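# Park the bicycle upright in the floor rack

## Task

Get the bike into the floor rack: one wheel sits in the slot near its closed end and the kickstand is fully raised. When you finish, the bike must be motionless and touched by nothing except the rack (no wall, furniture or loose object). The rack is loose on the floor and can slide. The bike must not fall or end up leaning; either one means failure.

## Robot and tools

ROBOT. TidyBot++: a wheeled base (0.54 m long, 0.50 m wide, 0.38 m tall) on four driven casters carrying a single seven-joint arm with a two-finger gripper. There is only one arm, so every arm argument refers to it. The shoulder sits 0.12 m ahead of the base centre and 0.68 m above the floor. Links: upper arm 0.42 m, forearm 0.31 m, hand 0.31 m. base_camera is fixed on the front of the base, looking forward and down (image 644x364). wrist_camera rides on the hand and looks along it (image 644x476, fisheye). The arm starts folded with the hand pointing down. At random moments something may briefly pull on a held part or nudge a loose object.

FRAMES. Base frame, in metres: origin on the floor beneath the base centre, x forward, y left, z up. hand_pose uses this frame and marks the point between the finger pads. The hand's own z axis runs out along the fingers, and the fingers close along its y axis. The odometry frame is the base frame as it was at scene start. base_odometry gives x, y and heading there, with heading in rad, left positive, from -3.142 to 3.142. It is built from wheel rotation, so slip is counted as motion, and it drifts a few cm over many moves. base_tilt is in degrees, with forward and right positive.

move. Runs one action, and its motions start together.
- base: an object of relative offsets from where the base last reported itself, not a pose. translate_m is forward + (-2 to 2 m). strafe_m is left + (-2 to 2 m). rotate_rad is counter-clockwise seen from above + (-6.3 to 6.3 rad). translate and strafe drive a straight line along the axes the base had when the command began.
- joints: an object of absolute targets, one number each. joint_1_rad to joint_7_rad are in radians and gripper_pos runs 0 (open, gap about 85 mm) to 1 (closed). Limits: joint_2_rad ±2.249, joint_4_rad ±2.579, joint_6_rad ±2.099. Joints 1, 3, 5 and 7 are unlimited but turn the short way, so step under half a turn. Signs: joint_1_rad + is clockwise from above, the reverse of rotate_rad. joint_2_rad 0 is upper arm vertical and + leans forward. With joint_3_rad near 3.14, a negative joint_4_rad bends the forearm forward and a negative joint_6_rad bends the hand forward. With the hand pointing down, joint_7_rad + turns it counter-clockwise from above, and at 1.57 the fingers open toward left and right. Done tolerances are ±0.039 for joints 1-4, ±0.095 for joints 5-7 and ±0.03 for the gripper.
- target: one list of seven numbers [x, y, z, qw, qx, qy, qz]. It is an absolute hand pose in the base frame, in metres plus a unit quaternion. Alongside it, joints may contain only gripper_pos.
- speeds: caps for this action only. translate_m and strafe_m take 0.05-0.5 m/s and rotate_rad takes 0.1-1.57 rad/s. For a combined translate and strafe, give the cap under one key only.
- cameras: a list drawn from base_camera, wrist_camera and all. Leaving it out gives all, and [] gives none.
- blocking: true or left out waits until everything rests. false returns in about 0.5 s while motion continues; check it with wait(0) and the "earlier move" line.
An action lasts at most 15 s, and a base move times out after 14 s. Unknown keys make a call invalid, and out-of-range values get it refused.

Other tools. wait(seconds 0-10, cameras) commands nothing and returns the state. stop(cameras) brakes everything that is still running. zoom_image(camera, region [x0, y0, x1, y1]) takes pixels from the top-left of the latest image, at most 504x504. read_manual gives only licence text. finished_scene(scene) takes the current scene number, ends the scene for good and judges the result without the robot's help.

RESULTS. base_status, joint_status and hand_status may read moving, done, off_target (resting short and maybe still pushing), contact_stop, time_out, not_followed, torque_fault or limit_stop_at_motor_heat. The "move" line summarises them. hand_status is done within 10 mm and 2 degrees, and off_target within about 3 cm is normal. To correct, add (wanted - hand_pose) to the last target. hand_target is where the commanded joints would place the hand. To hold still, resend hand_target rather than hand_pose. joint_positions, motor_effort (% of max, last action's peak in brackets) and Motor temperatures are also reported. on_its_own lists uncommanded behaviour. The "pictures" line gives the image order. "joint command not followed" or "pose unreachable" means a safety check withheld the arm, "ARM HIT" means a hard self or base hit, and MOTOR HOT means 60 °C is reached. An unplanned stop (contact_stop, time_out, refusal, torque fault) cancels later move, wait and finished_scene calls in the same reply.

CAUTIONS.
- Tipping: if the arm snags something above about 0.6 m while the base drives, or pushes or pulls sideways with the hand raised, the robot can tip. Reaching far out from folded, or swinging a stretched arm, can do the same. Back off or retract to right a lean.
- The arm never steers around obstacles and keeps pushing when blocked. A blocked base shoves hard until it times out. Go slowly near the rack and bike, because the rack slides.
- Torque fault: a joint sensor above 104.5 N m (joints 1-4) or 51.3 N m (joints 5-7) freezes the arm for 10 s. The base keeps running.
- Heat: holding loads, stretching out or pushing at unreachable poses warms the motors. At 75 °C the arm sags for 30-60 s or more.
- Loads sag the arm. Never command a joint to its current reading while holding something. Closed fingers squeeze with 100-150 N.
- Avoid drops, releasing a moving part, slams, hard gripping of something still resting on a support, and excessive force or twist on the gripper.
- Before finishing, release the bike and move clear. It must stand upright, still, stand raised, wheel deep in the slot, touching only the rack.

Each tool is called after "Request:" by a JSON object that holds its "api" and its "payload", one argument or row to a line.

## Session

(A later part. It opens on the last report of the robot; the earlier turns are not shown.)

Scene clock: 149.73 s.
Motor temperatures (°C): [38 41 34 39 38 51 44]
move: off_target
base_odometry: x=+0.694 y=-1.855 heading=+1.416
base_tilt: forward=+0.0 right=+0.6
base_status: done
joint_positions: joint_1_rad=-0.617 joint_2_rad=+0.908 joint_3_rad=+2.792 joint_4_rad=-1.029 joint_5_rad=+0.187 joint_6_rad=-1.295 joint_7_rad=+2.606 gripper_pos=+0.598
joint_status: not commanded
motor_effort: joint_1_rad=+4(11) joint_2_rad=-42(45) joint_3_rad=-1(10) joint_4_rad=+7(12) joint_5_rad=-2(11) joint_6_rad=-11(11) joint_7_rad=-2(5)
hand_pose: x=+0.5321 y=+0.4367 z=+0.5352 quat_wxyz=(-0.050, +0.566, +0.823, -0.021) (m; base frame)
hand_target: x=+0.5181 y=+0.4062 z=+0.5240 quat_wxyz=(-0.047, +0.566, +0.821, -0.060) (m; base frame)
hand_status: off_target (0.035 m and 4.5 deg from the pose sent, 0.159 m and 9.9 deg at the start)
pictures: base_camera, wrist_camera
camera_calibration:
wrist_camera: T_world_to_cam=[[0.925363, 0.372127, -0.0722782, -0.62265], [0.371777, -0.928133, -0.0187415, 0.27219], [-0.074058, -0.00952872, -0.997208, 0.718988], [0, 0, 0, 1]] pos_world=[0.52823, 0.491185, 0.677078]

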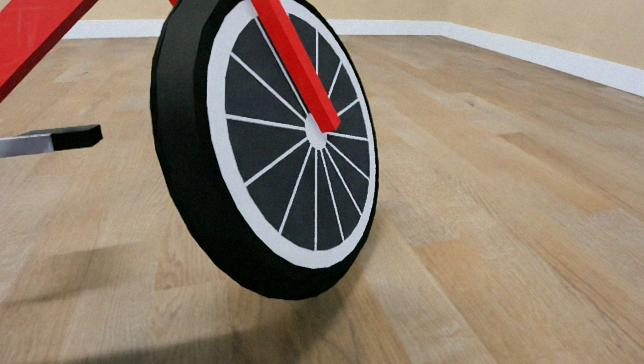

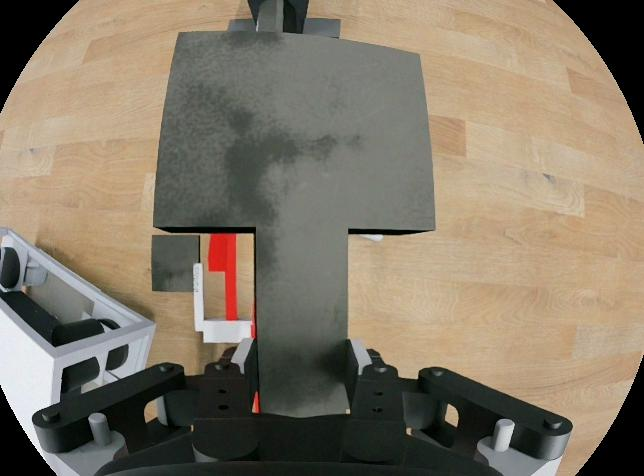

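Request:
{"api": "move", "payload": {
  "target": [0.4057, 0.498, 0.524, -0.0425, 0.5024, 0.8610, -0.0632],
  "base": {"translate_m": 0.0472, "strafe_m": -0.0158, "rotate_rad": -0.152},
  "speeds": {"translate_m": 0.15, "rotate_rad": 0.4},
  "cameras": []
}}

Request:
{"api": "move", "payload": {
  "target": [0.2851, 0.5609, 0.524, -0.0376, 0.4364, 0.8962, -0.0662],
  "base": {"translate_m": 0.0401, "strafe_m": -0.014, "rotate_rad": -0.15},
  "speeds": {"translate_m": 0.15, "rotate_rad": 0.4},
  "cameras": ["base_camera"]
}}

Request:
{"api": "move", "payload": {
  "target": [0.1485, 0.5897, 0.524, -0.0314, 0.3518, 0.9327, -0.0693],
  "base": {"translate_m": 0.0304, "strafe_m": 0.0087, "rotate_rad": -0.185},
  "speeds": {"translate_m": 0.15, "rotate_rad": 0.4}
}}

Scene clock: 151.87 s.
Motor temperatures (°C): [38 41 34 39 38 51 44]
move: off_target
base_odometry: x=+0.716 y=-1.811 heading=+1.264
base_tilt: forward=+0.0 right=+0.6
base_status: done
joint_positions: joint_1_rad=-0.807 joint_2_rad=+0.902 joint_3_rad=+2.771 joint_4_rad=-1.049 joint_5_rad=+0.194 joint_6_rad=-1.298 joint_7_rad=+2.548 gripper_pos=+0.599
joint_status: not commanded
motor_effort: joint_1_rad=-3(9) joint_2_rad=-41(43) joint_3_rad=-7(8) joint_4_rad=+9(12) joint_5_rad=-6(7) joint_6_rad=-6(11) joint_7_rad=+0(3)
hand_pose: x=+0.4304 y=+0.5050 z=+0.5353 quat_wxyz=(-0.050, +0.501, +0.863, -0.033) (m; base frame)
hand_target: x=+0.4057 y=+0.4980 z=+0.5240 quat_wxyz=(-0.043, +0.503, +0.861, -0.063) (m; base frame)
hand_status: off_target (0.028 m and 3.6 deg from the pose sent, 0.141 m and 9.8 deg at the start)
pictures: none
No camera images: "cameras" was empty.

Scene clock: 153.40 s.
Motor temperatures (°C): [38 41 34 39 38 51 44]
move: off_target
base_odometry: x=+0.742 y=-1.777 heading=+1.114
base_tilt: forward=+0.0 right=+0.6
base_status: done
joint_positions: joint_1_rad=-1.049 joint_2_rad=+0.915 joint_3_rad=+2.764 joint_4_rad=-1.020 joint_5_rad=+0.208 joint_6_rad=-1.306 joint_7_rad=+2.450 gripper_pos=+0.600
joint_status: not commanded
motor_effort: joint_1_rad=-4(8) joint_2_rad=-46(46) joint_3_rad=-7(9) joint_4_rad=+12(13) joint_5_rad=-3(8) joint_6_rad=-4(10) joint_7_rad=+2(4)
hand_pose: x=+0.3048 y=+0.5720 z=+0.5357 quat_wxyz=(-0.042, +0.437, +0.898, -0.036) (m; base frame)
hand_target: x=+0.2851 y=+0.5609 z=+0.5240 quat_wxyz=(-0.038, +0.437, +0.896, -0.066) (m; base frame)
hand_status: off_target (0.026 m and 3.5 deg from the pose sent, 0.156 m and 9.3 deg at the start)
pictures: base_camera

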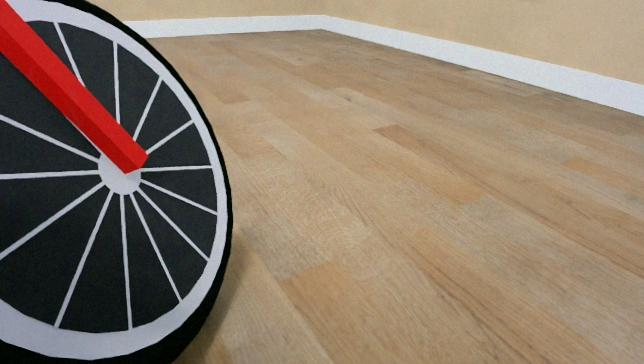

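Scene clock: 154.63 s.
Motor temperatures (°C): [38 41 34 39 38 51 44]
move: off_target
base_odometry: x=+0.748 y=-1.746 heading=+0.928
base_tilt: forward=+0.0 right=+0.6
base_status: done
joint_positions: joint_1_rad=-1.254 joint_2_rad=+0.925 joint_3_rad=+2.741 joint_4_rad=-1.008 joint_5_rad=+0.212 joint_6_rad=-1.313 joint_7_rad=+2.420 gripper_pos=+0.600
joint_status: not commanded
motor_effort: joint_1_rad=-6(7) joint_2_rad=-44(47) joint_3_rad=-9(9) joint_4_rad=+13(17) joint_5_rad=-8(9) joint_6_rad=+0(6) joint_7_rad=-1(3)
hand_pose: x=+0.1755 y=+0.6006 z=+0.5358 quat_wxyz=(-0.045, +0.351, +0.934, -0.043) (m; base frame)
hand_target: x=+0.1485 y=+0.5897 z=+0.5240 quat_wxyz=(-0.031, +0.352, +0.933, -0.069) (m; base frame)
hand_status: off_target (0.031 m and 3.4 deg from the pose sent, 0.158 m and 11.3 deg at the start)
pictures: base_camera, wrist_camera
camera_calibration:
wrist_camera: T_world_to_cam=[[0.642296, 0.760613, -0.0944649, -0.525427], [0.763048, -0.646175, -0.0146832, 0.316691], [-0.0722091, -0.0626502, -0.99542, 0.72538], [0, 0, 0, 1]] pos_world=[0.148209, 0.64973, 0.677073]

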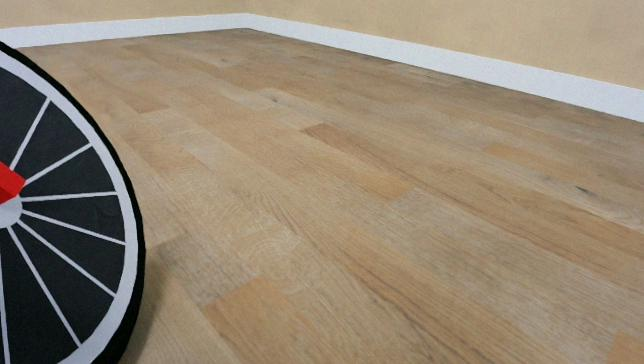

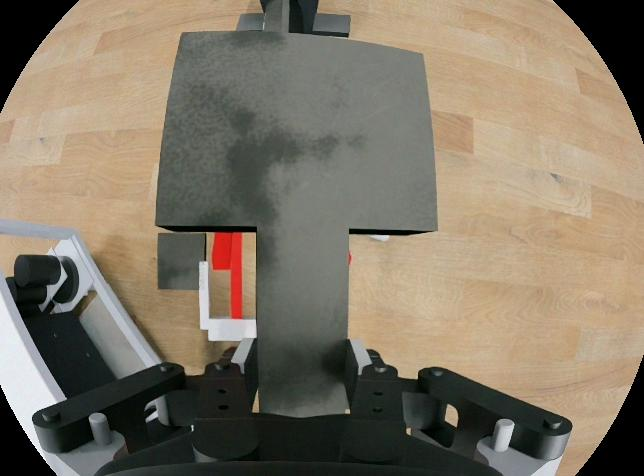

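Request:
{"api": "move", "payload": {
  "target": [0.1131, 0.5544, 0.524, -0.0314, 0.3518, 0.9327, -0.0693],
  "base": {"translate_m": 0.0354, "strafe_m": 0.0354},
  "speeds": {"translate_m": 0.15},
  "cameras": ["wrist_camera"]
}}

Request:
{"api": "move", "payload": {
  "target": [0.0778, 0.519, 0.524, -0.0314, 0.3518, 0.9327, -0.0693],
  "base": {"translate_m": 0.0354, "strafe_m": 0.0354},
  "speeds": {"translate_m": 0.15},
  "cameras": ["base_camera", "wrist_camera"]
}}

Scene clock: 156.07 s.
Motor temperatures (°C): [38 41 34 39 38 51 44]
move: off_target
base_odometry: x=+0.741 y=-1.696 heading=+0.928
base_tilt: forward=-0.1 right=+0.6
base_status: done
joint_positions: joint_1_rad=-1.260 joint_2_rad=+0.855 joint_3_rad=+2.730 joint_4_rad=-1.159 joint_5_rad=+0.242 joint_6_rad=-1.281 joint_7_rad=+2.361 gripper_pos=+0.600
joint_status: not commanded
motor_effort: joint_1_rad=-9(9) joint_2_rad=-36(45) joint_3_rad=-10(11) joint_4_rad=+9(16) joint_5_rad=-13(13) joint_6_rad=-1(6) joint_7_rad=-4(5)
hand_pose: x=+0.1636 y=+0.5596 z=+0.5360 quat_wxyz=(-0.019, +0.349, +0.935, -0.059) (m; base frame)
hand_target: x=+0.1131 y=+0.5544 z=+0.5240 quat_wxyz=(-0.031, +0.352, +0.933, -0.069) (m; base frame)
hand_status: off_target (0.052 m and 1.9 deg from the pose sent, 0.079 m and 3.4 deg at the start)
pictures: wrist_camera
camera_calibration:
wrist_camera: T_world_to_cam=[[0.640905, 0.760332, -0.105524, -0.480197], [0.766888, -0.640217, 0.0447761, 0.263458], [-0.0335134, -0.109622, -0.993408, 0.741057], [0, 0, 0, 1]] pos_world=[0.130554, 0.615015, 0.673703]

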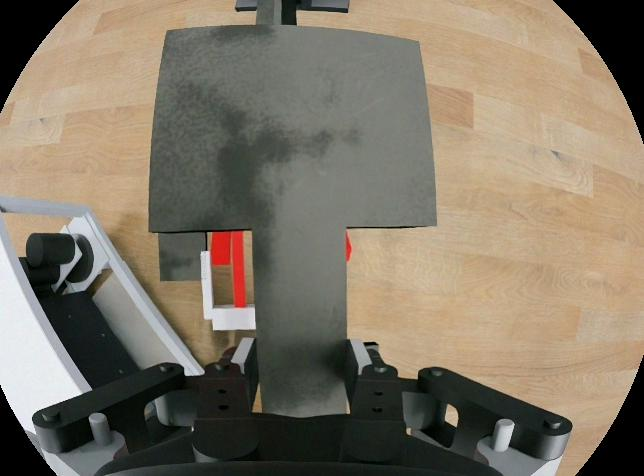

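Scene clock: 157.17 s.
Motor temperatures (°C): [38 41 34 39 38 51 44]
move: off_target
base_odometry: x=+0.734 y=-1.647 heading=+0.927
base_tilt: forward=+0.0 right=+0.6
base_status: done
joint_positions: joint_1_rad=-1.260 joint_2_rad=+0.778 joint_3_rad=+2.704 joint_4_rad=-1.329 joint_5_rad=+0.277 joint_6_rad=-1.237 joint_7_rad=+2.278 gripper_pos=+0.600
joint_status: not commanded
motor_effort: joint_1_rad=-12(12) joint_2_rad=-30(37) joint_3_rad=-14(14) joint_4_rad=+11(13) joint_5_rad=-17(17) joint_6_rad=+5(7) joint_7_rad=-5(6)
hand_pose: x=+0.1499 y=+0.5122 z=+0.5369 quat_wxyz=(+0.007, +0.352, +0.933, -0.070) (m; base frame)
hand_target: x=+0.0778 y=+0.5190 z=+0.5240 quat_wxyz=(-0.031, +0.352, +0.933, -0.069) (m; base frame)
hand_status: off_target (0.074 m and 4.4 deg from the pose sent, 0.096 m and 1.9 deg at the start)
pictures: base_camera, wrist_camera
camera_calibration:
wrist_camera: T_world_to_cam=[[0.646655, 0.754794, -0.110106, -0.430822], [0.762758, -0.63871, 0.101241, 0.213077], [0.00609034, -0.149452, -0.98875, 0.748269], [0, 0, 0, 1]] pos_world=[0.11151, 0.573106, 0.670843]

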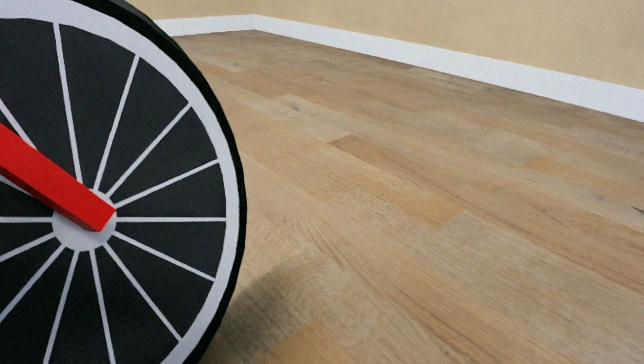

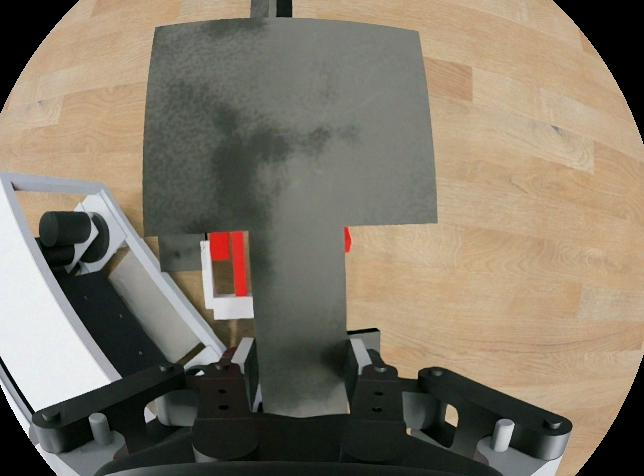

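Request:
{"api": "move", "payload": {
  "target": [0.0416, 0.5657, 0.524, -0.0314, 0.3518, 0.9327, -0.0693],
  "cameras": ["base_camera"]
}}

Request:
{"api": "move", "payload": {
  "target": [0.0134, 0.5374, 0.524, -0.0314, 0.3518, 0.9327, -0.0693],
  "base": {"translate_m": 0.0354, "strafe_m": 0.0354},
  "speeds": {"translate_m": 0.15},
  "cameras": ["base_camera", "wrist_camera"]
}}

Scene clock: 158.83 s.
Motor temperatures (°C): [38 41 34 39 38 51 44]
move: off_target
base_odometry: x=+0.734 y=-1.647 heading=+0.927
base_tilt: forward=+0.0 right=+0.6
base_status: not commanded
joint_positions: joint_1_rad=-1.333 joint_2_rad=+0.831 joint_3_rad=+2.758 joint_4_rad=-1.213 joint_5_rad=+0.280 joint_6_rad=-1.364 joint_7_rad=+2.264 gripper_pos=+0.600
joint_status: not commanded
motor_effort: joint_1_rad=-16(16) joint_2_rad=-34(34) joint_3_rad=-18(19) joint_4_rad=+25(25) joint_5_rad=-21(21) joint_6_rad=+22(22) joint_7_rad=-6(6)
hand_pose: x=+0.1487 y=+0.5174 z=+0.5373 quat_wxyz=(+0.041, +0.355, +0.929, -0.097) (m; base frame)
hand_target: x=+0.0416 y=+0.5657 z=+0.5240 quat_wxyz=(-0.031, +0.352, +0.933, -0.069) (m; base frame)
hand_status: off_target (0.118 m and 8.9 deg from the pose sent, 0.121 m and 4.4 deg at the start)
pictures: base_camera

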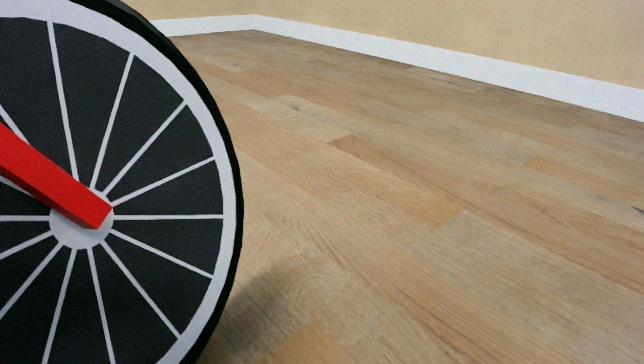

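Scene clock: 159.83 s.
Motor temperatures (°C): [38 41 34 39 38 51 44]
move: off_target
base_odometry: x=+0.727 y=-1.597 heading=+0.926
base_tilt: forward=+0.0 right=+0.6
base_status: done
joint_positions: joint_1_rad=-1.365 joint_2_rad=+0.799 joint_3_rad=+2.741 joint_4_rad=-1.290 joint_5_rad=+0.292 joint_6_rad=-1.353 joint_7_rad=+2.218 gripper_pos=+0.600
joint_status: not commanded
motor_effort: joint_1_rad=-14(16) joint_2_rad=-27(35) joint_3_rad=-16(18) joint_4_rad=+21(27) joint_5_rad=-21(22) joint_6_rad=+20(25) joint_7_rad=-9(9)
hand_pose: x=+0.1255 y=+0.4933 z=+0.5377 quat_wxyz=(+0.055, +0.343, +0.932, -0.106) (m; base frame)
hand_target: x=+0.0134 y=+0.5374 z=+0.5240 quat_wxyz=(-0.031, +0.352, +0.933, -0.069) (m; base frame)
hand_status: off_target (0.121 m and 10.8 deg from the pose sent, 0.137 m and 8.9 deg at the start)
pictures: base_camera, wrist_camera
camera_calibration:
wrist_camera: T_world_to_cam=[[0.639195, 0.755035, -0.146123, -0.380551], [0.765647, -0.606936, 0.213104, 0.143335], [0.0722135, -0.248094, -0.966041, 0.774488], [0, 0, 0, 1]] pos_world=[0.0775739, 0.56647, 0.662034]

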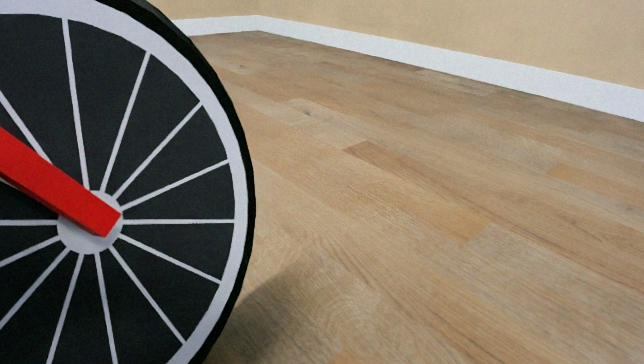

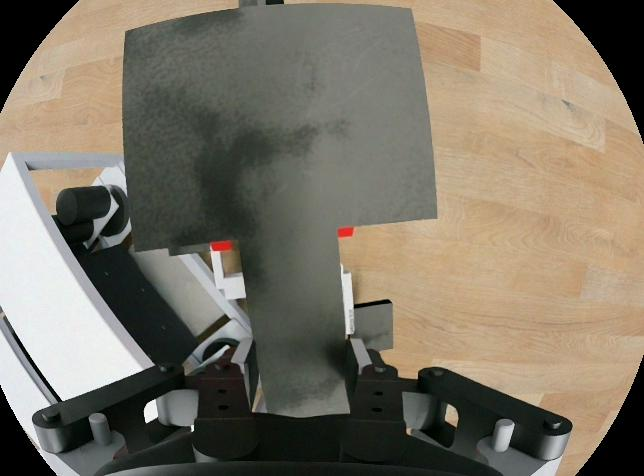

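Request:
{"api": "move", "payload": {
  "target": [0.1188, 0.5589, 0.524, -0.0314, 0.3518, 0.9327, -0.0693],
  "base": {"translate_m": -0.0281, "strafe_m": -0.0708},
  "speeds": {"translate_m": 0.15},
  "cameras": ["wrist_camera"]
}}

Request:
{"api": "move", "payload": {
  "target": [0.2094, 0.5794, 0.524, -0.0376, 0.4364, 0.8962, -0.0662],
  "base": {"translate_m": 0.0213, "strafe_m": -0.0495, "rotate_rad": 0.188},
  "speeds": {"translate_m": 0.15, "rotate_rad": 0.4},
  "cameras": ["base_camera"]
}}

Request:
{"api": "move", "payload": {
  "target": [0.2923, 0.5802, 0.524, -0.0429, 0.5083, 0.8575, -0.0629],
  "base": {"translate_m": 0.0157, "strafe_m": -0.0407, "rotate_rad": 0.164},
  "speeds": {"translate_m": 0.15, "rotate_rad": 0.4},
  "cameras": ["base_camera", "wrist_camera"]
}}

Scene clock: 161.77 s.
Motor temperatures (°C): [38 41 34 39 38 51 44]
move: off_target
base_odometry: x=+0.767 y=-1.662 heading=+0.926
base_tilt: forward=+0.0 right=+0.6
base_status: done
joint_positions: joint_1_rad=-1.312 joint_2_rad=+0.844 joint_3_rad=+2.721 joint_4_rad=-1.173 joint_5_rad=+0.296 joint_6_rad=-1.257 joint_7_rad=+2.273 gripper_pos=+0.601
joint_status: not commanded
motor_effort: joint_1_rad=-2(16) joint_2_rad=-39(40) joint_3_rad=-7(18) joint_4_rad=+13(20) joint_5_rad=-8(23) joint_6_rad=+0(20) joint_7_rad=-3(9)
hand_pose: x=+0.1442 y=+0.5666 z=+0.5383 quat_wxyz=(+0.000, +0.353, +0.935, -0.038) (m; base frame)
hand_target: x=+0.1188 y=+0.5589 z=+0.5240 quat_wxyz=(-0.031, +0.352, +0.933, -0.069) (m; base frame)
hand_status: off_target (0.030 m and 5.1 deg from the pose sent, 0.067 m and 10.8 deg at the start)
pictures: wrist_camera
camera_calibration:
wrist_camera: T_world_to_cam=[[0.649648, 0.758345, -0.0535765, -0.500948], [0.760057, -0.646351, 0.0674107, 0.274941], [0.0164913, -0.0845143, -0.996286, 0.723501], [0, 0, 0, 1]] pos_world=[0.104538, 0.618745, 0.675441]

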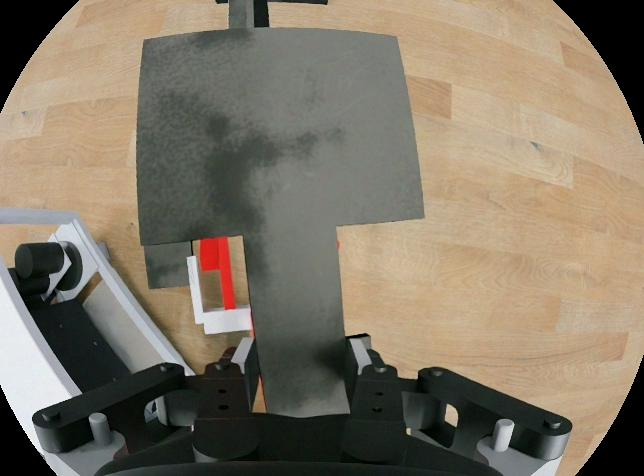

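Scene clock: 162.80 s.
Motor temperatures (°C): [38 41 34 39 38 51 44]
move: off_target
base_odometry: x=+0.819 y=-1.675 heading=+1.115
base_tilt: forward=+0.0 right=+0.6
base_status: done
joint_positions: joint_1_rad=-1.217 joint_2_rad=+0.886 joint_3_rad=+2.738 joint_4_rad=-1.047 joint_5_rad=+0.245 joint_6_rad=-1.288 joint_7_rad=+2.274 gripper_pos=+0.900
joint_status: not commanded
on_its_own: gripper_pos moved +0.299 to your old target +0.900
motor_effort: joint_1_rad=+1(4) joint_2_rad=-40(44) joint_3_rad=-4(8) joint_4_rad=+14(16) joint_5_rad=-2(9) joint_6_rad=+1(9) joint_7_rad=+1(3)
hand_pose: x=+0.2032 y=+0.5957 z=+0.5472 quat_wxyz=(-0.030, +0.425, +0.904, -0.026) (m; base frame)
hand_target: x=+0.2094 y=+0.5794 z=+0.5240 quat_wxyz=(-0.038, +0.437, +0.896, -0.066) (m; base frame)
hand_status: off_target (0.029 m and 4.9 deg from the pose sent, 0.068 m and 11.8 deg at the start)
pictures: base_camera

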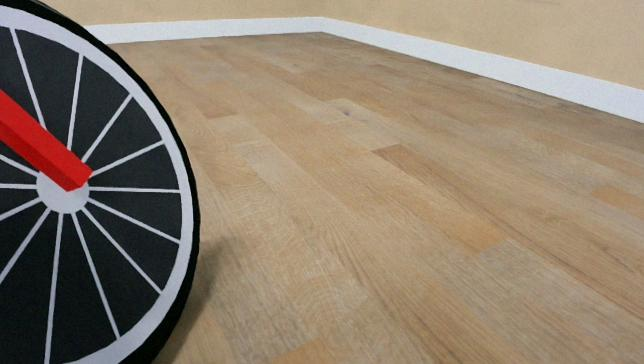

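Scene clock: 163.77 s.
Motor temperatures (°C): [38 41 34 39 38 51 44]
move: off_target
base_odometry: x=+0.863 y=-1.679 heading=+1.279
base_tilt: forward=+0.0 right=+0.6
base_status: done
joint_positions: joint_1_rad=-1.114 joint_2_rad=+0.924 joint_3_rad=+2.785 joint_4_rad=-0.951 joint_5_rad=+0.218 joint_6_rad=-1.330 joint_7_rad=+2.274 gripper_pos=+0.900
joint_status: not commanded
motor_effort: joint_1_rad=+1(2) joint_2_rad=-42(43) joint_3_rad=-3(6) joint_4_rad=+15(16) joint_5_rad=+0(3) joint_6_rad=+1(2) joint_7_rad=+1(1)
hand_pose: x=+0.2899 y=+0.5966 z=+0.5473 quat_wxyz=(-0.030, +0.498, +0.866, -0.022) (m; base frame)
hand_target: x=+0.2923 y=+0.5802 z=+0.5240 quat_wxyz=(-0.043, +0.508, +0.858, -0.063) (m; base frame)
hand_status: off_target (0.029 m and 5.1 deg from the pose sent, 0.093 m and 11.8 deg at the start)
pictures: base_camera, wrist_camera
camera_calibration:
wrist_camera: T_world_to_cam=[[0.855563, 0.515225, -0.0505485, -0.534198], [0.516272, -0.856372, 0.00949436, 0.410616], [-0.0383966, -0.0342198, -0.998676, 0.719835], [0, 0, 0, 1]] pos_world=[0.272689, 0.651504, 0.687981]

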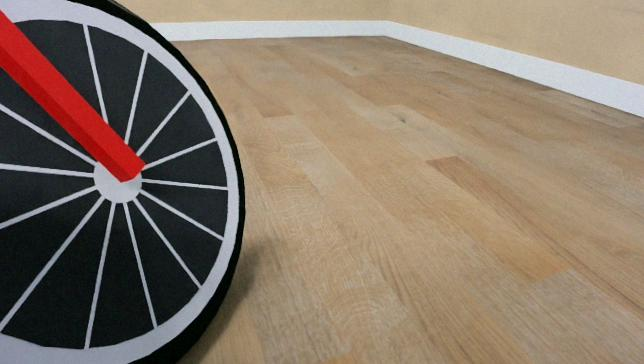

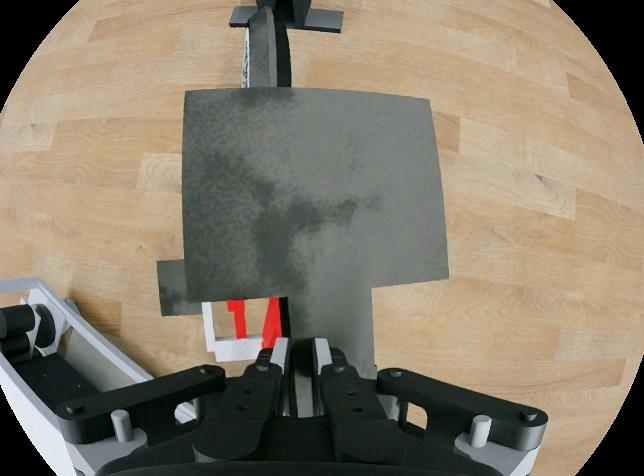

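Request:
{"api": "wait", "payload": {
  "seconds": 0
}}

Scene clock: 163.83 s.
Motor temperatures (°C): [38 41 34 39 38 51 44]
base_odometry: x=+0.863 y=-1.679 heading=+1.279
base_tilt: forward=+0.0 right=+0.6
base_status: done
joint_positions: joint_1_rad=-1.114 joint_2_rad=+0.924 joint_3_rad=+2.785 joint_4_rad=-0.951 joint_5_rad=+0.218 joint_6_rad=-1.330 joint_7_rad=+2.274 gripper_pos=+0.900
joint_status: not commanded
motor_effort: joint_1_rad=+1(2) joint_2_rad=-42(43) joint_3_rad=-4(6) joint_4_rad=+15(16) joint_5_rad=-1(3) joint_6_rad=+1(2) joint_7_rad=+0(1)
hand_pose: x=+0.2899 y=+0.5966 z=+0.5473 quat_wxyz=(-0.030, +0.498, +0.866, -0.022) (m; base frame)
hand_target: x=+0.2923 y=+0.5802 z=+0.5240 quat_wxyz=(-0.043, +0.508, +0.858, -0.063) (m; base frame)
hand_status: off_target (0.029 m and 5.1 deg from the pose sent, 0.093 m and 11.8 deg at the start)
pictures: base_camera, wrist_camera
camera_calibration:
wrist_camera: T_world_to_cam=[[0.855572, 0.515213, -0.050509, -0.534234], [0.516258, -0.856381, 0.00945417, 0.41066], [-0.038384, -0.0341644, -0.998679, 0.719818], [0, 0, 0, 1]] pos_world=[0.272699, 0.651518, 0.688001]

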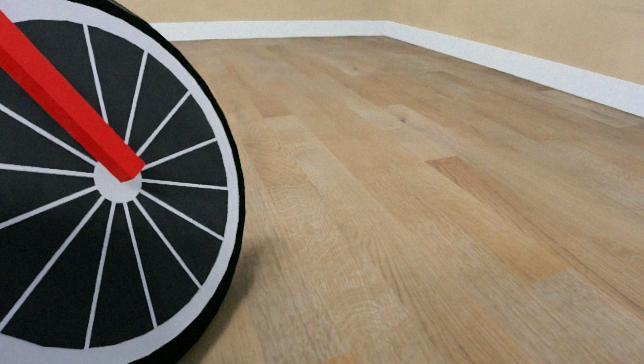

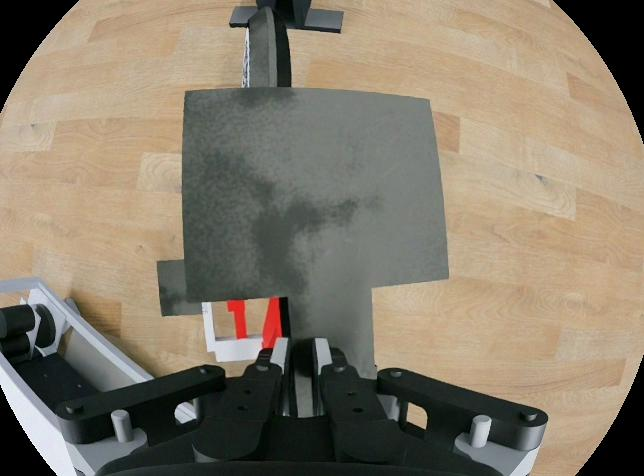

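Request:
{"api": "move", "payload": {
  "target": [0.2923, 0.5802, 0.60, -0.0429, 0.5083, 0.8575, -0.0629]
}}

Scene clock: 165.27 s.
Motor temperatures (°C): [38 41 34 39 38 51 44]
move: off_target
base_odometry: x=+0.863 y=-1.679 heading=+1.279
base_tilt: forward=+0.0 right=+0.6
base_status: not commanded
joint_positions: joint_1_rad=-1.114 joint_2_rad=+0.917 joint_3_rad=+2.805 joint_4_rad=-0.810 joint_5_rad=+0.202 joint_6_rad=-1.507 joint_7_rad=+2.274 gripper_pos=+0.900
joint_status: not commanded
motor_effort: joint_1_rad=+0(1) joint_2_rad=-46(49) joint_3_rad=-3(5) joint_4_rad=+15(17) joint_5_rad=-1(3) joint_6_rad=-1(1) joint_7_rad=+1(1)
hand_pose: x=+0.3069 y=+0.5885 z=+0.5920 quat_wxyz=(-0.021, +0.517, +0.855, -0.039) (m; base frame)
hand_target: x=+0.2923 y=+0.5802 z=+0.6000 quat_wxyz=(-0.043, +0.508, +0.858, -0.063) (m; base frame)
hand_status: off_target (0.019 m and 3.8 deg from the pose sent, 0.055 m and 5.1 deg at the start)
pictures: base_camera, wrist_camera
camera_calibration:
wrist_camera: T_world_to_cam=[[0.876113, 0.476796, -0.0713507, -0.513672], [0.480323, -0.875977, 0.0442138, 0.396575], [-0.0414206, -0.0730076, -0.996471, 0.787293], [0, 0, 0, 1]] pos_world=[0.292161, 0.649785, 0.73033]

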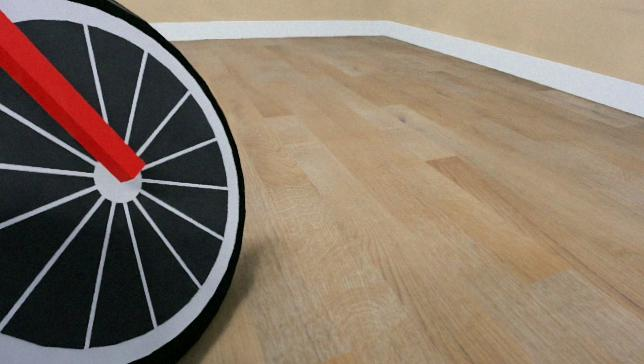

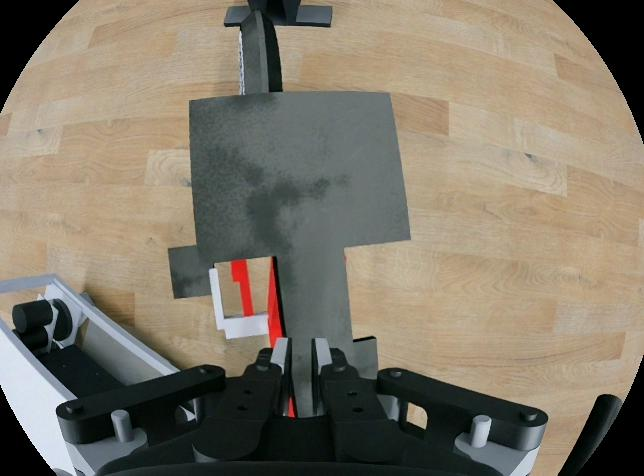

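Request:
{"api": "move", "payload": {
  "target": [0.40, 0.45, 0.80, -0.0, 0.5083, 0.8575, -0.0],
  "joints": {"gripper_pos": 0.0}
}}

Scene clock: 166.80 s.
Motor temperatures (°C): [38 41 34 39 38 51 44]
move: off_target
base_odometry: x=+0.863 y=-1.679 heading=+1.279
base_tilt: forward=+0.0 right=+0.6
base_status: not commanded
joint_positions: joint_1_rad=-0.885 joint_2_rad=+0.584 joint_3_rad=+2.805 joint_4_rad=-0.761 joint_5_rad=+0.202 joint_6_rad=-1.772 joint_7_rad=+2.483 gripper_pos=+0.000
joint_status: all done
motor_effort: joint_1_rad=+0(4) joint_2_rad=-37(49) joint_3_rad=-3(4) joint_4_rad=+16(18) joint_5_rad=-1(3) joint_6_rad=+0(1) joint_7_rad=+0(1)
hand_pose: x=+0.4053 y=+0.4628 z=+0.8014 quat_wxyz=(+0.004, +0.527, +0.849, +0.024) (m; base frame)
hand_target: x=+0.4000 y=+0.4500 z=+0.8000 quat_wxyz=(+0.000, +0.510, +0.860, +0.000) (m; base frame)
hand_status: off_target (0.014 m and 3.6 deg from the pose sent, 0.267 m and 5.2 deg at the start)
pictures: base_camera, wrist_camera
camera_calibration:
wrist_camera: T_world_to_cam=[[0.887861, 0.455888, 0.0622054, -0.627164], [0.455351, -0.890005, 0.0233849, 0.263212], [0.066024, 0.00756274, -0.997789, 0.911147], [0, 0, 0, 1]] pos_world=[0.376823, 0.513286, 0.94199]

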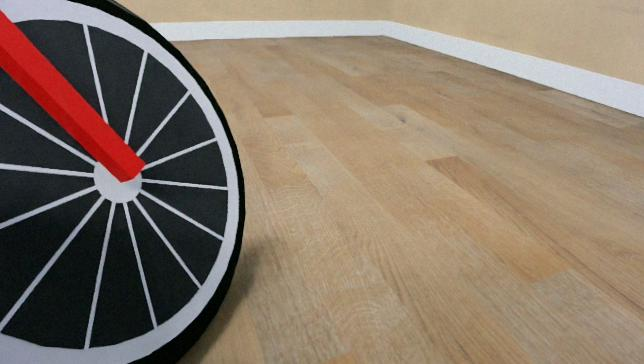

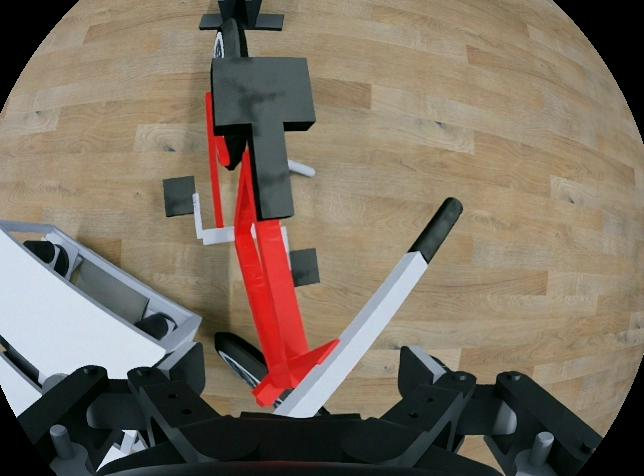

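Request:
{"api": "move", "payload": {
  "target": [0.522, 0.60, 0.68, 0.0, 0.7727, 0.6347, 0.0]
}}

Scene clock: 170.37 s.
Motor temperatures (°C): [38 42 34 39 38 51 44]
move: off_target
base_odometry: x=+0.863 y=-1.679 heading=+1.279
base_tilt: forward=+0.0 right=+0.6
base_status: not commanded
joint_positions: joint_1_rad=-0.931 joint_2_rad=+1.040 joint_3_rad=+3.303 joint_4_rad=-0.299 joint_5_rad=-0.142 joint_6_rad=-1.772 joint_7_rad=+1.966 gripper_pos=+0.000
joint_status: not commanded
motor_effort: joint_1_rad=+0(3) joint_2_rad=-49(55) joint_3_rad=+0(3) joint_4_rad=+16(19) joint_5_rad=-2(3) joint_6_rad=+0(2) joint_7_rad=+1(1)
hand_pose: x=+0.5362 y=+0.5368 z=+0.6552 quat_wxyz=(-0.004, +0.803, +0.596, +0.016) (m; base frame)
hand_target: x=+0.5168 y=+0.5410 z=+0.6572 quat_wxyz=(-0.025, +0.812, +0.583, -0.003) (m; base frame)
hand_status: off_target (0.069 m and 5.9 deg from the pose sent, 0.217 m and 37.7 deg at the start; a joint's target at an end of its range on 18 of 63 steps)
pictures: base_camera, wrist_camera
camera_calibration:
wrist_camera: T_world_to_cam=[[0.960998, -0.27478, 0.0312775, -0.394682], [-0.275215, -0.961325, 0.010496, 0.711364], [0.0271838, -0.0186946, -0.999456, 0.792032], [0, 0, 0, 1]] pos_world=[0.553537, 0.590208, 0.796479]

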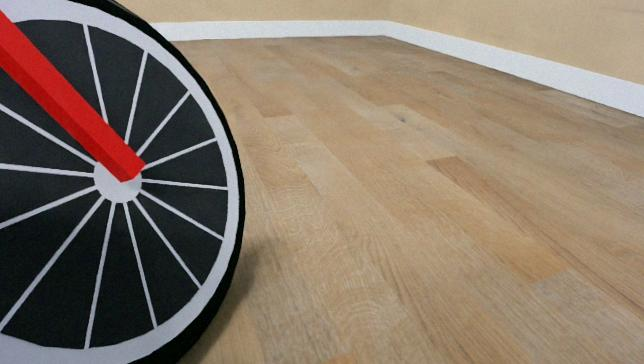

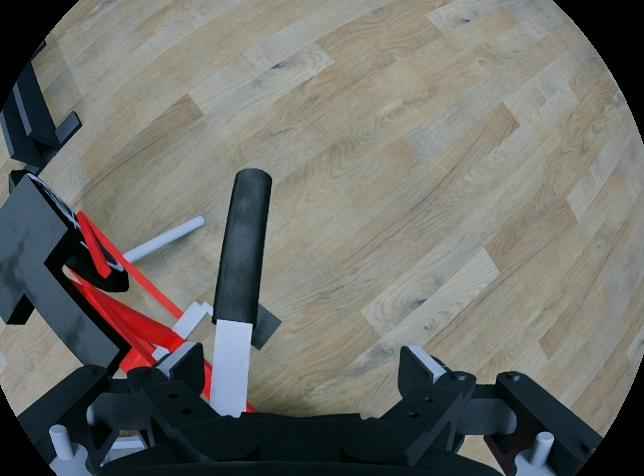

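Request:
{"api": "move", "payload": {
  "target": [0.45, 0.35, 0.80, 0.0, 0.7071, 0.7071, 0.0],
  "cameras": []
}}

Request:
{"api": "move", "payload": {
  "target": [0.66, -0.03, 0.80, 0.0, 0.891, 0.454, 0.0],
  "base": {"translate_m": -0.144, "strafe_m": 0.167, "rotate_rad": 0.435},
  "speeds": {"translate_m": 0.2, "rotate_rad": 0.4}
}}

Scene clock: 172.80 s.
Motor temperatures (°C): [38 42 34 39 38 51 44]
move: off_target
base_odometry: x=+0.863 y=-1.679 heading=+1.279
base_tilt: forward=+0.0 right=+0.6
base_status: not commanded
joint_positions: joint_1_rad=-0.657 joint_2_rad=+0.457 joint_3_rad=+2.834 joint_4_rad=-0.987 joint_5_rad=+0.065 joint_6_rad=-1.764 joint_7_rad=+2.185 gripper_pos=+0.000
joint_status: not commanded
motor_effort: joint_1_rad=+0(2) joint_2_rad=-32(51) joint_3_rad=-2(3) joint_4_rad=+16(17) joint_5_rad=-1(3) joint_6_rad=+0(1) joint_7_rad=+0(1)
hand_pose: x=+0.4262 y=+0.3594 z=+0.7962 quat_wxyz=(-0.031, +0.717, +0.696, -0.029) (m; base frame)
hand_target: x=+0.4500 y=+0.3500 z=+0.8000 quat_wxyz=(+0.000, +0.707, +0.707, +0.000) (m; base frame)
hand_status: off_target (0.026 m and 5.1 deg from the pose sent, 0.252 m and 16.9 deg at the start)
pictures: none
No camera images: "cameras" was empty.

Scene clock: 174.87 s.
Motor temperatures (°C): [38 42 34 39 38 51 44]
move: off_target
base_odometry: x=+0.661 y=-1.769 heading=+1.715
base_tilt: forward=+0.0 right=+0.6
base_status: done
joint_positions: joint_1_rad=+0.091 joint_2_rad=+0.581 joint_3_rad=+3.029 joint_4_rad=-0.709 joint_5_rad=+0.069 joint_6_rad=-1.794 joint_7_rad=+2.495 gripper_pos=+0.000
joint_status: not commanded
motor_effort: joint_1_rad=+0(4) joint_2_rad=-37(37) joint_3_rad=-1(4) joint_4_rad=+16(17) joint_5_rad=-2(3) joint_6_rad=+1(1) joint_7_rad=+1(1)
hand_pose: x=+0.6682 y=-0.0257 z=+0.8115 quat_wxyz=(+0.016, +0.898, +0.439, +0.026) (m; base frame)
hand_target: x=+0.6600 y=-0.0300 z=+0.8000 quat_wxyz=(+0.000, +0.891, +0.454, +0.000) (m; base frame)
hand_status: off_target (0.015 m and 4.0 deg from the pose sent, 0.454 m and 34.6 deg at the start)
pictures: base_camera, wrist_camera
camera_calibration:
wrist_camera: T_world_to_cam=[[0.795289, -0.602324, 0.0687173, -0.609141], [-0.604246, -0.796741, 0.00951552, 0.430177], [0.0490185, -0.0490897, -0.997591, 0.917275], [0, 0, 0, 1]] pos_world=[0.699412, 0.0208688, 0.95283]

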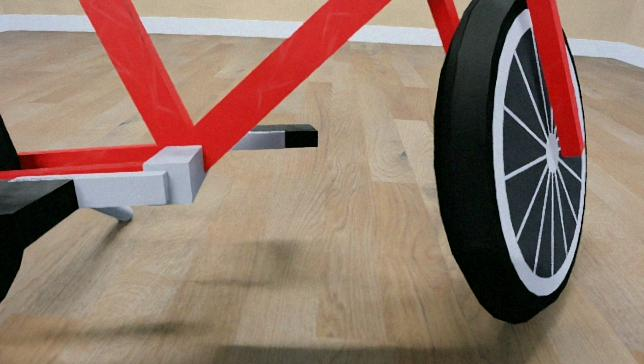

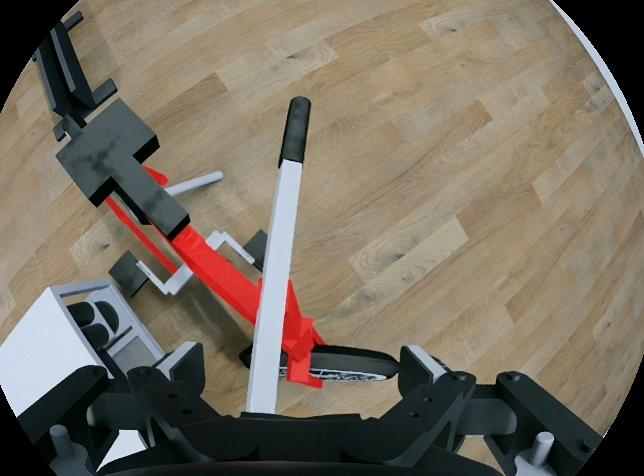

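Request:
{"api": "move", "payload": {
  "target": [0.708, 0.052, 0.66, 0.0, 0.9205, 0.3907, 0.0]
}}

Scene clock: 179.07 s.
Motor temperatures (°C): [38 42 34 39 38 51 44]
move: off_target
base_odometry: x=+0.661 y=-1.769 heading=+1.715
base_tilt: forward=+0.0 right=+0.6
base_status: not commanded
joint_positions: joint_1_rad=-0.033 joint_2_rad=+0.727 joint_3_rad=+3.029 joint_4_rad=-0.926 joint_5_rad=+0.069 joint_6_rad=-1.533 joint_7_rad=+2.293 gripper_pos=+0.000
joint_status: not commanded
motor_effort: joint_1_rad=+0(2) joint_2_rad=-41(46) joint_3_rad=-2(2) joint_4_rad=+16(18) joint_5_rad=-1(2) joint_6_rad=+0(1) joint_7_rad=+1(1)
hand_pose: x=+0.6955 y=+0.0493 z=+0.6616 quat_wxyz=(-0.009, +0.912, +0.410, -0.018) (m; base frame)
hand_target: x=+0.7080 y=+0.0520 z=+0.6600 quat_wxyz=(+0.000, +0.921, +0.391, +0.000) (m; base frame)
hand_status: off_target (0.013 m and 3.4 deg from the pose sent, 0.175 m and 7.0 deg at the start)
pictures: base_camera, wrist_camera
camera_calibration:
wrist_camera: T_world_to_cam=[[0.758242, -0.651825, -0.0138846, -0.49249], [-0.649709, -0.757212, 0.0671469, 0.499447], [-0.0542816, -0.0418927, -0.997646, 0.841621], [0, 0, 0, 1]] pos_world=[0.743607, 0.092428, 0.799266]

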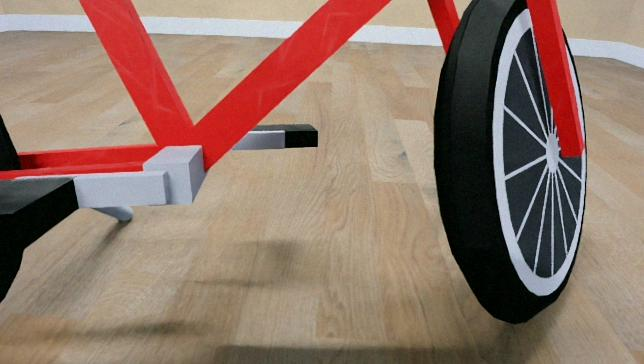

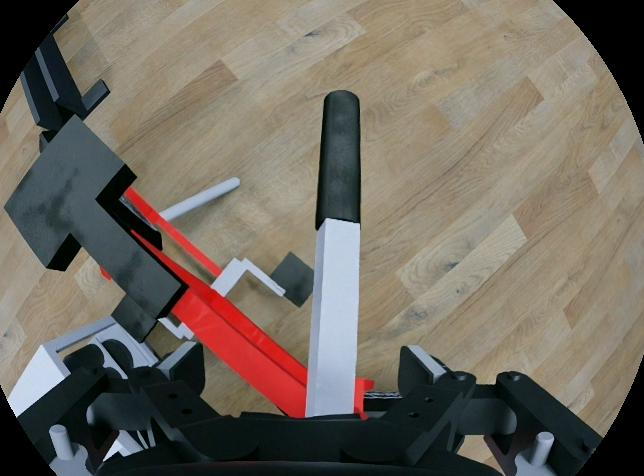

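Request:
{"api": "move", "payload": {
  "target": [0.7205, 0.041, 0.60, 0.0, 0.9205, 0.3907, 0.0],
  "cameras": ["wrist_camera"]
}}

Request:
{"api": "move", "payload": {
  "target": [0.7205, 0.041, 0.55, 0.0, 0.9205, 0.3907, 0.0],
  "cameras": ["wrist_camera"]
}}

Scene clock: 180.40 s.
Motor temperatures (°C): [38 42 34 39 38 51 44]
move: off_target
base_odometry: x=+0.661 y=-1.769 heading=+1.715
base_tilt: forward=+0.0 right=+0.6
base_status: not commanded
joint_positions: joint_1_rad=-0.032 joint_2_rad=+0.777 joint_3_rad=+3.029 joint_4_rad=-1.000 joint_5_rad=+0.069 joint_6_rad=-1.393 joint_7_rad=+2.293 gripper_pos=+0.000
joint_status: not commanded
motor_effort: joint_1_rad=+0(1) joint_2_rad=-42(46) joint_3_rad=-1(2) joint_4_rad=+16(18) joint_5_rad=-1(3) joint_6_rad=+0(1) joint_7_rad=+1(1)
hand_pose: x=+0.7103 y=+0.0527 z=+0.6084 quat_wxyz=(-0.009, +0.911, +0.412, -0.010) (m; base frame)
hand_target: x=+0.7205 y=+0.0410 z=+0.6000 quat_wxyz=(+0.000, +0.921, +0.391, +0.000) (m; base frame)
hand_status: off_target (0.018 m and 3.0 deg from the pose sent, 0.067 m and 3.4 deg at the start)
pictures: wrist_camera
camera_calibration:
wrist_camera: T_world_to_cam=[[0.760158, -0.649698, -0.00723669, -0.507744], [-0.648554, -0.759397, 0.051895, 0.523686], [-0.0392116, -0.034755, -0.998626, 0.778951], [0, 0, 0, 1]] pos_world=[0.756149, 0.0948782, 0.74703]

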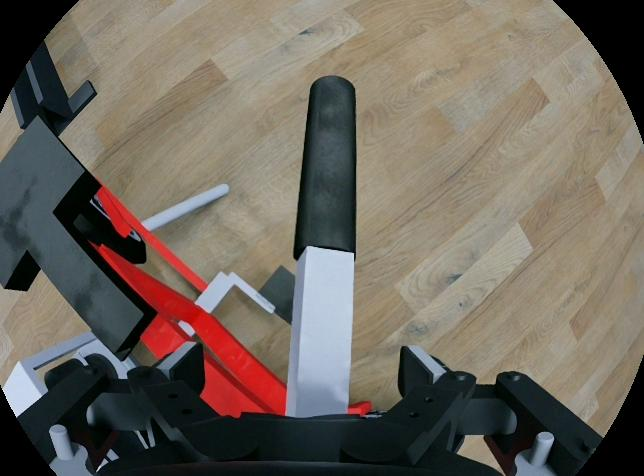

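Scene clock: 181.43 s.
Motor temperatures (°C): [38 42 34 39 38 51 44]
move: off_target
base_odometry: x=+0.661 y=-1.769 heading=+1.715
base_tilt: forward=+0.0 right=+0.6
base_status: not commanded
joint_positions: joint_1_rad=-0.031 joint_2_rad=+0.789 joint_3_rad=+3.026 joint_4_rad=-1.072 joint_5_rad=+0.069 joint_6_rad=-1.269 joint_7_rad=+2.291 gripper_pos=+0.000
joint_status: not commanded
motor_effort: joint_1_rad=+1(3) joint_2_rad=-36(43) joint_3_rad=-1(3) joint_4_rad=+12(16) joint_5_rad=-1(3) joint_6_rad=+0(1) joint_7_rad=+1(1)
hand_pose: x=+0.7194 y=+0.0570 z=+0.5793 quat_wxyz=(-0.005, +0.911, +0.413, +0.010) (m; base frame)
hand_target: x=+0.7205 y=+0.0410 z=+0.5500 quat_wxyz=(+0.000, +0.921, +0.391, +0.000) (m; base frame)
hand_status: off_target (0.033 m and 3.1 deg from the pose sent, 0.060 m and 3.0 deg at the start)
pictures: wrist_camera
camera_calibration:
wrist_camera: T_world_to_cam=[[0.762228, -0.647104, 0.016254, -0.527349], [-0.647308, -0.761993, 0.0189505, 0.552791], [0.00012249, -0.024966, -0.999688, 0.722148], [0, 0, 0, 1]] pos_world=[0.759698, 0.0980018, 0.720018]

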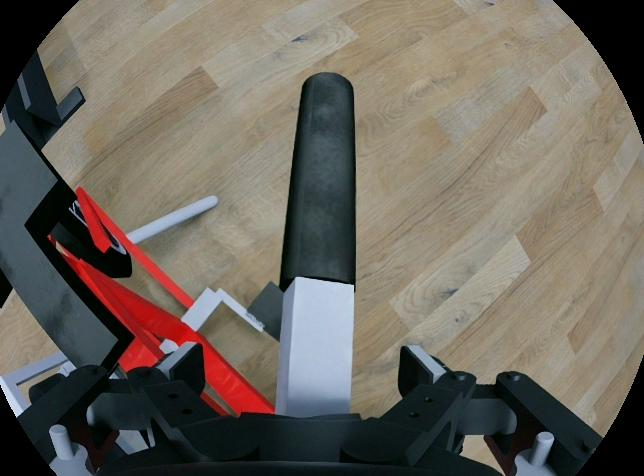

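Request:
{"api": "move", "payload": {
  "target": [0.745, 0.068, 0.60, 0.0, 0.9205, 0.3907, 0.0],
  "cameras": []
}}

Request:
{"api": "move", "payload": {
  "target": [0.745, 0.066, 0.535, 0.0, 0.9205, 0.3907, 0.0],
  "cameras": ["wrist_camera"]
}}

Scene clock: 185.13 s.
Motor temperatures (°C): [38 42 34 39 38 51 44]
move: off_target
base_odometry: x=+0.661 y=-1.769 heading=+1.715
base_tilt: forward=+0.0 right=+0.6
base_status: not commanded
joint_positions: joint_1_rad=-0.054 joint_2_rad=+0.843 joint_3_rad=+3.030 joint_4_rad=-0.863 joint_5_rad=+0.069 joint_6_rad=-1.382 joint_7_rad=+2.275 gripper_pos=+0.000
joint_status: not commanded
motor_effort: joint_1_rad=+0(2) joint_2_rad=-45(47) joint_3_rad=-2(3) joint_4_rad=+17(17) joint_5_rad=-2(3) joint_6_rad=+1(1) joint_7_rad=+1(1)
hand_pose: x=+0.7575 y=+0.0682 z=+0.6112 quat_wxyz=(+0.001, +0.912, +0.408, +0.030) (m; base frame)
hand_target: x=+0.7450 y=+0.0680 z=+0.6000 quat_wxyz=(+0.000, +0.921, +0.391, +0.000) (m; base frame)
hand_status: off_target (0.017 m and 4.1 deg from the pose sent, 0.035 m and 3.1 deg at the start)
pictures: none
No camera images: "cameras" was empty.

Scene clock: 186.17 s.
Motor temperatures (°C): [38 42 34 39 38 51 44]
move: off_target
base_odometry: x=+0.661 y=-1.769 heading=+1.715
base_tilt: forward=+0.0 right=+0.6
base_status: not commanded
joint_positions: joint_1_rad=-0.056 joint_2_rad=+0.870 joint_3_rad=+3.030 joint_4_rad=-0.953 joint_5_rad=+0.069 joint_6_rad=-1.297 joint_7_rad=+2.266 gripper_pos=+0.000
joint_status: not commanded
motor_effort: joint_1_rad=+1(4) joint_2_rad=-40(49) joint_3_rad=-1(2) joint_4_rad=+13(17) joint_5_rad=-1(2) joint_6_rad=+0(1) joint_7_rad=+1(1)
hand_pose: x=+0.7475 y=+0.0715 z=+0.5660 quat_wxyz=(-0.005, +0.913, +0.408, +0.015) (m; base frame)
hand_target: x=+0.7450 y=+0.0660 z=+0.5350 quat_wxyz=(+0.000, +0.921, +0.391, +0.000) (m; base frame)
hand_status: off_target (0.032 m and 2.8 deg from the pose sent, 0.077 m and 4.1 deg at the start)
pictures: wrist_camera
camera_calibration:
wrist_camera: T_world_to_cam=[[0.754313, -0.656199, 0.0203495, -0.534877], [-0.656454, -0.754302, 0.00983536, 0.593674], [0.0088957, -0.0207774, -0.999745, 0.702453], [0, 0, 0, 1]] pos_world=[0.786936, 0.111419, 0.707319]

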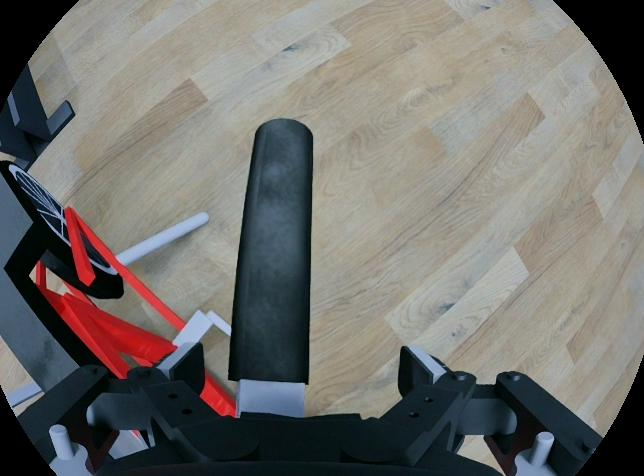

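Request:
{"api": "move", "payload": {
  "target": [0.735, 0.076, 0.51, 0.0, 0.9205, 0.3907, 0.0],
  "cameras": ["wrist_camera"]
}}

Scene clock: 187.20 s.
Motor temperatures (°C): [38 42 34 39 38 51 44]
move: off_target
base_odometry: x=+0.661 y=-1.769 heading=+1.715
base_tilt: forward=+0.0 right=+0.6
base_status: not commanded
joint_positions: joint_1_rad=-0.062 joint_2_rad=+0.854 joint_3_rad=+3.029 joint_4_rad=-1.008 joint_5_rad=+0.069 joint_6_rad=-1.219 joint_7_rad=+2.239 gripper_pos=+0.000
joint_status: not commanded
motor_effort: joint_1_rad=+1(2) joint_2_rad=-31(39) joint_3_rad=-1(1) joint_4_rad=+9(14) joint_5_rad=-1(2) joint_6_rad=+0(1) joint_7_rad=+1(1)
hand_pose: x=+0.7511 y=+0.0778 z=+0.5597 quat_wxyz=(-0.001, +0.916, +0.400, +0.033) (m; base frame)
hand_target: x=+0.7350 y=+0.0760 z=+0.5100 quat_wxyz=(+0.000, +0.921, +0.391, +0.000) (m; base frame)
hand_status: off_target (0.052 m and 4.0 deg from the pose sent, 0.058 m and 2.8 deg at the start)
pictures: wrist_camera
camera_calibration:
wrist_camera: T_world_to_cam=[[0.741446, -0.669595, 0.043591, -0.5356], [-0.669435, -0.742592, -0.0203276, 0.626573], [0.0459816, -0.0141095, -0.998843, 0.667314], [0, 0, 0, 1]] pos_world=[0.785885, 0.116069, 0.702626]

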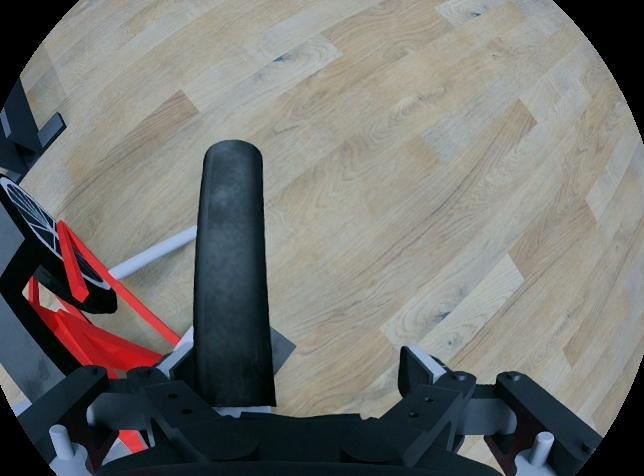

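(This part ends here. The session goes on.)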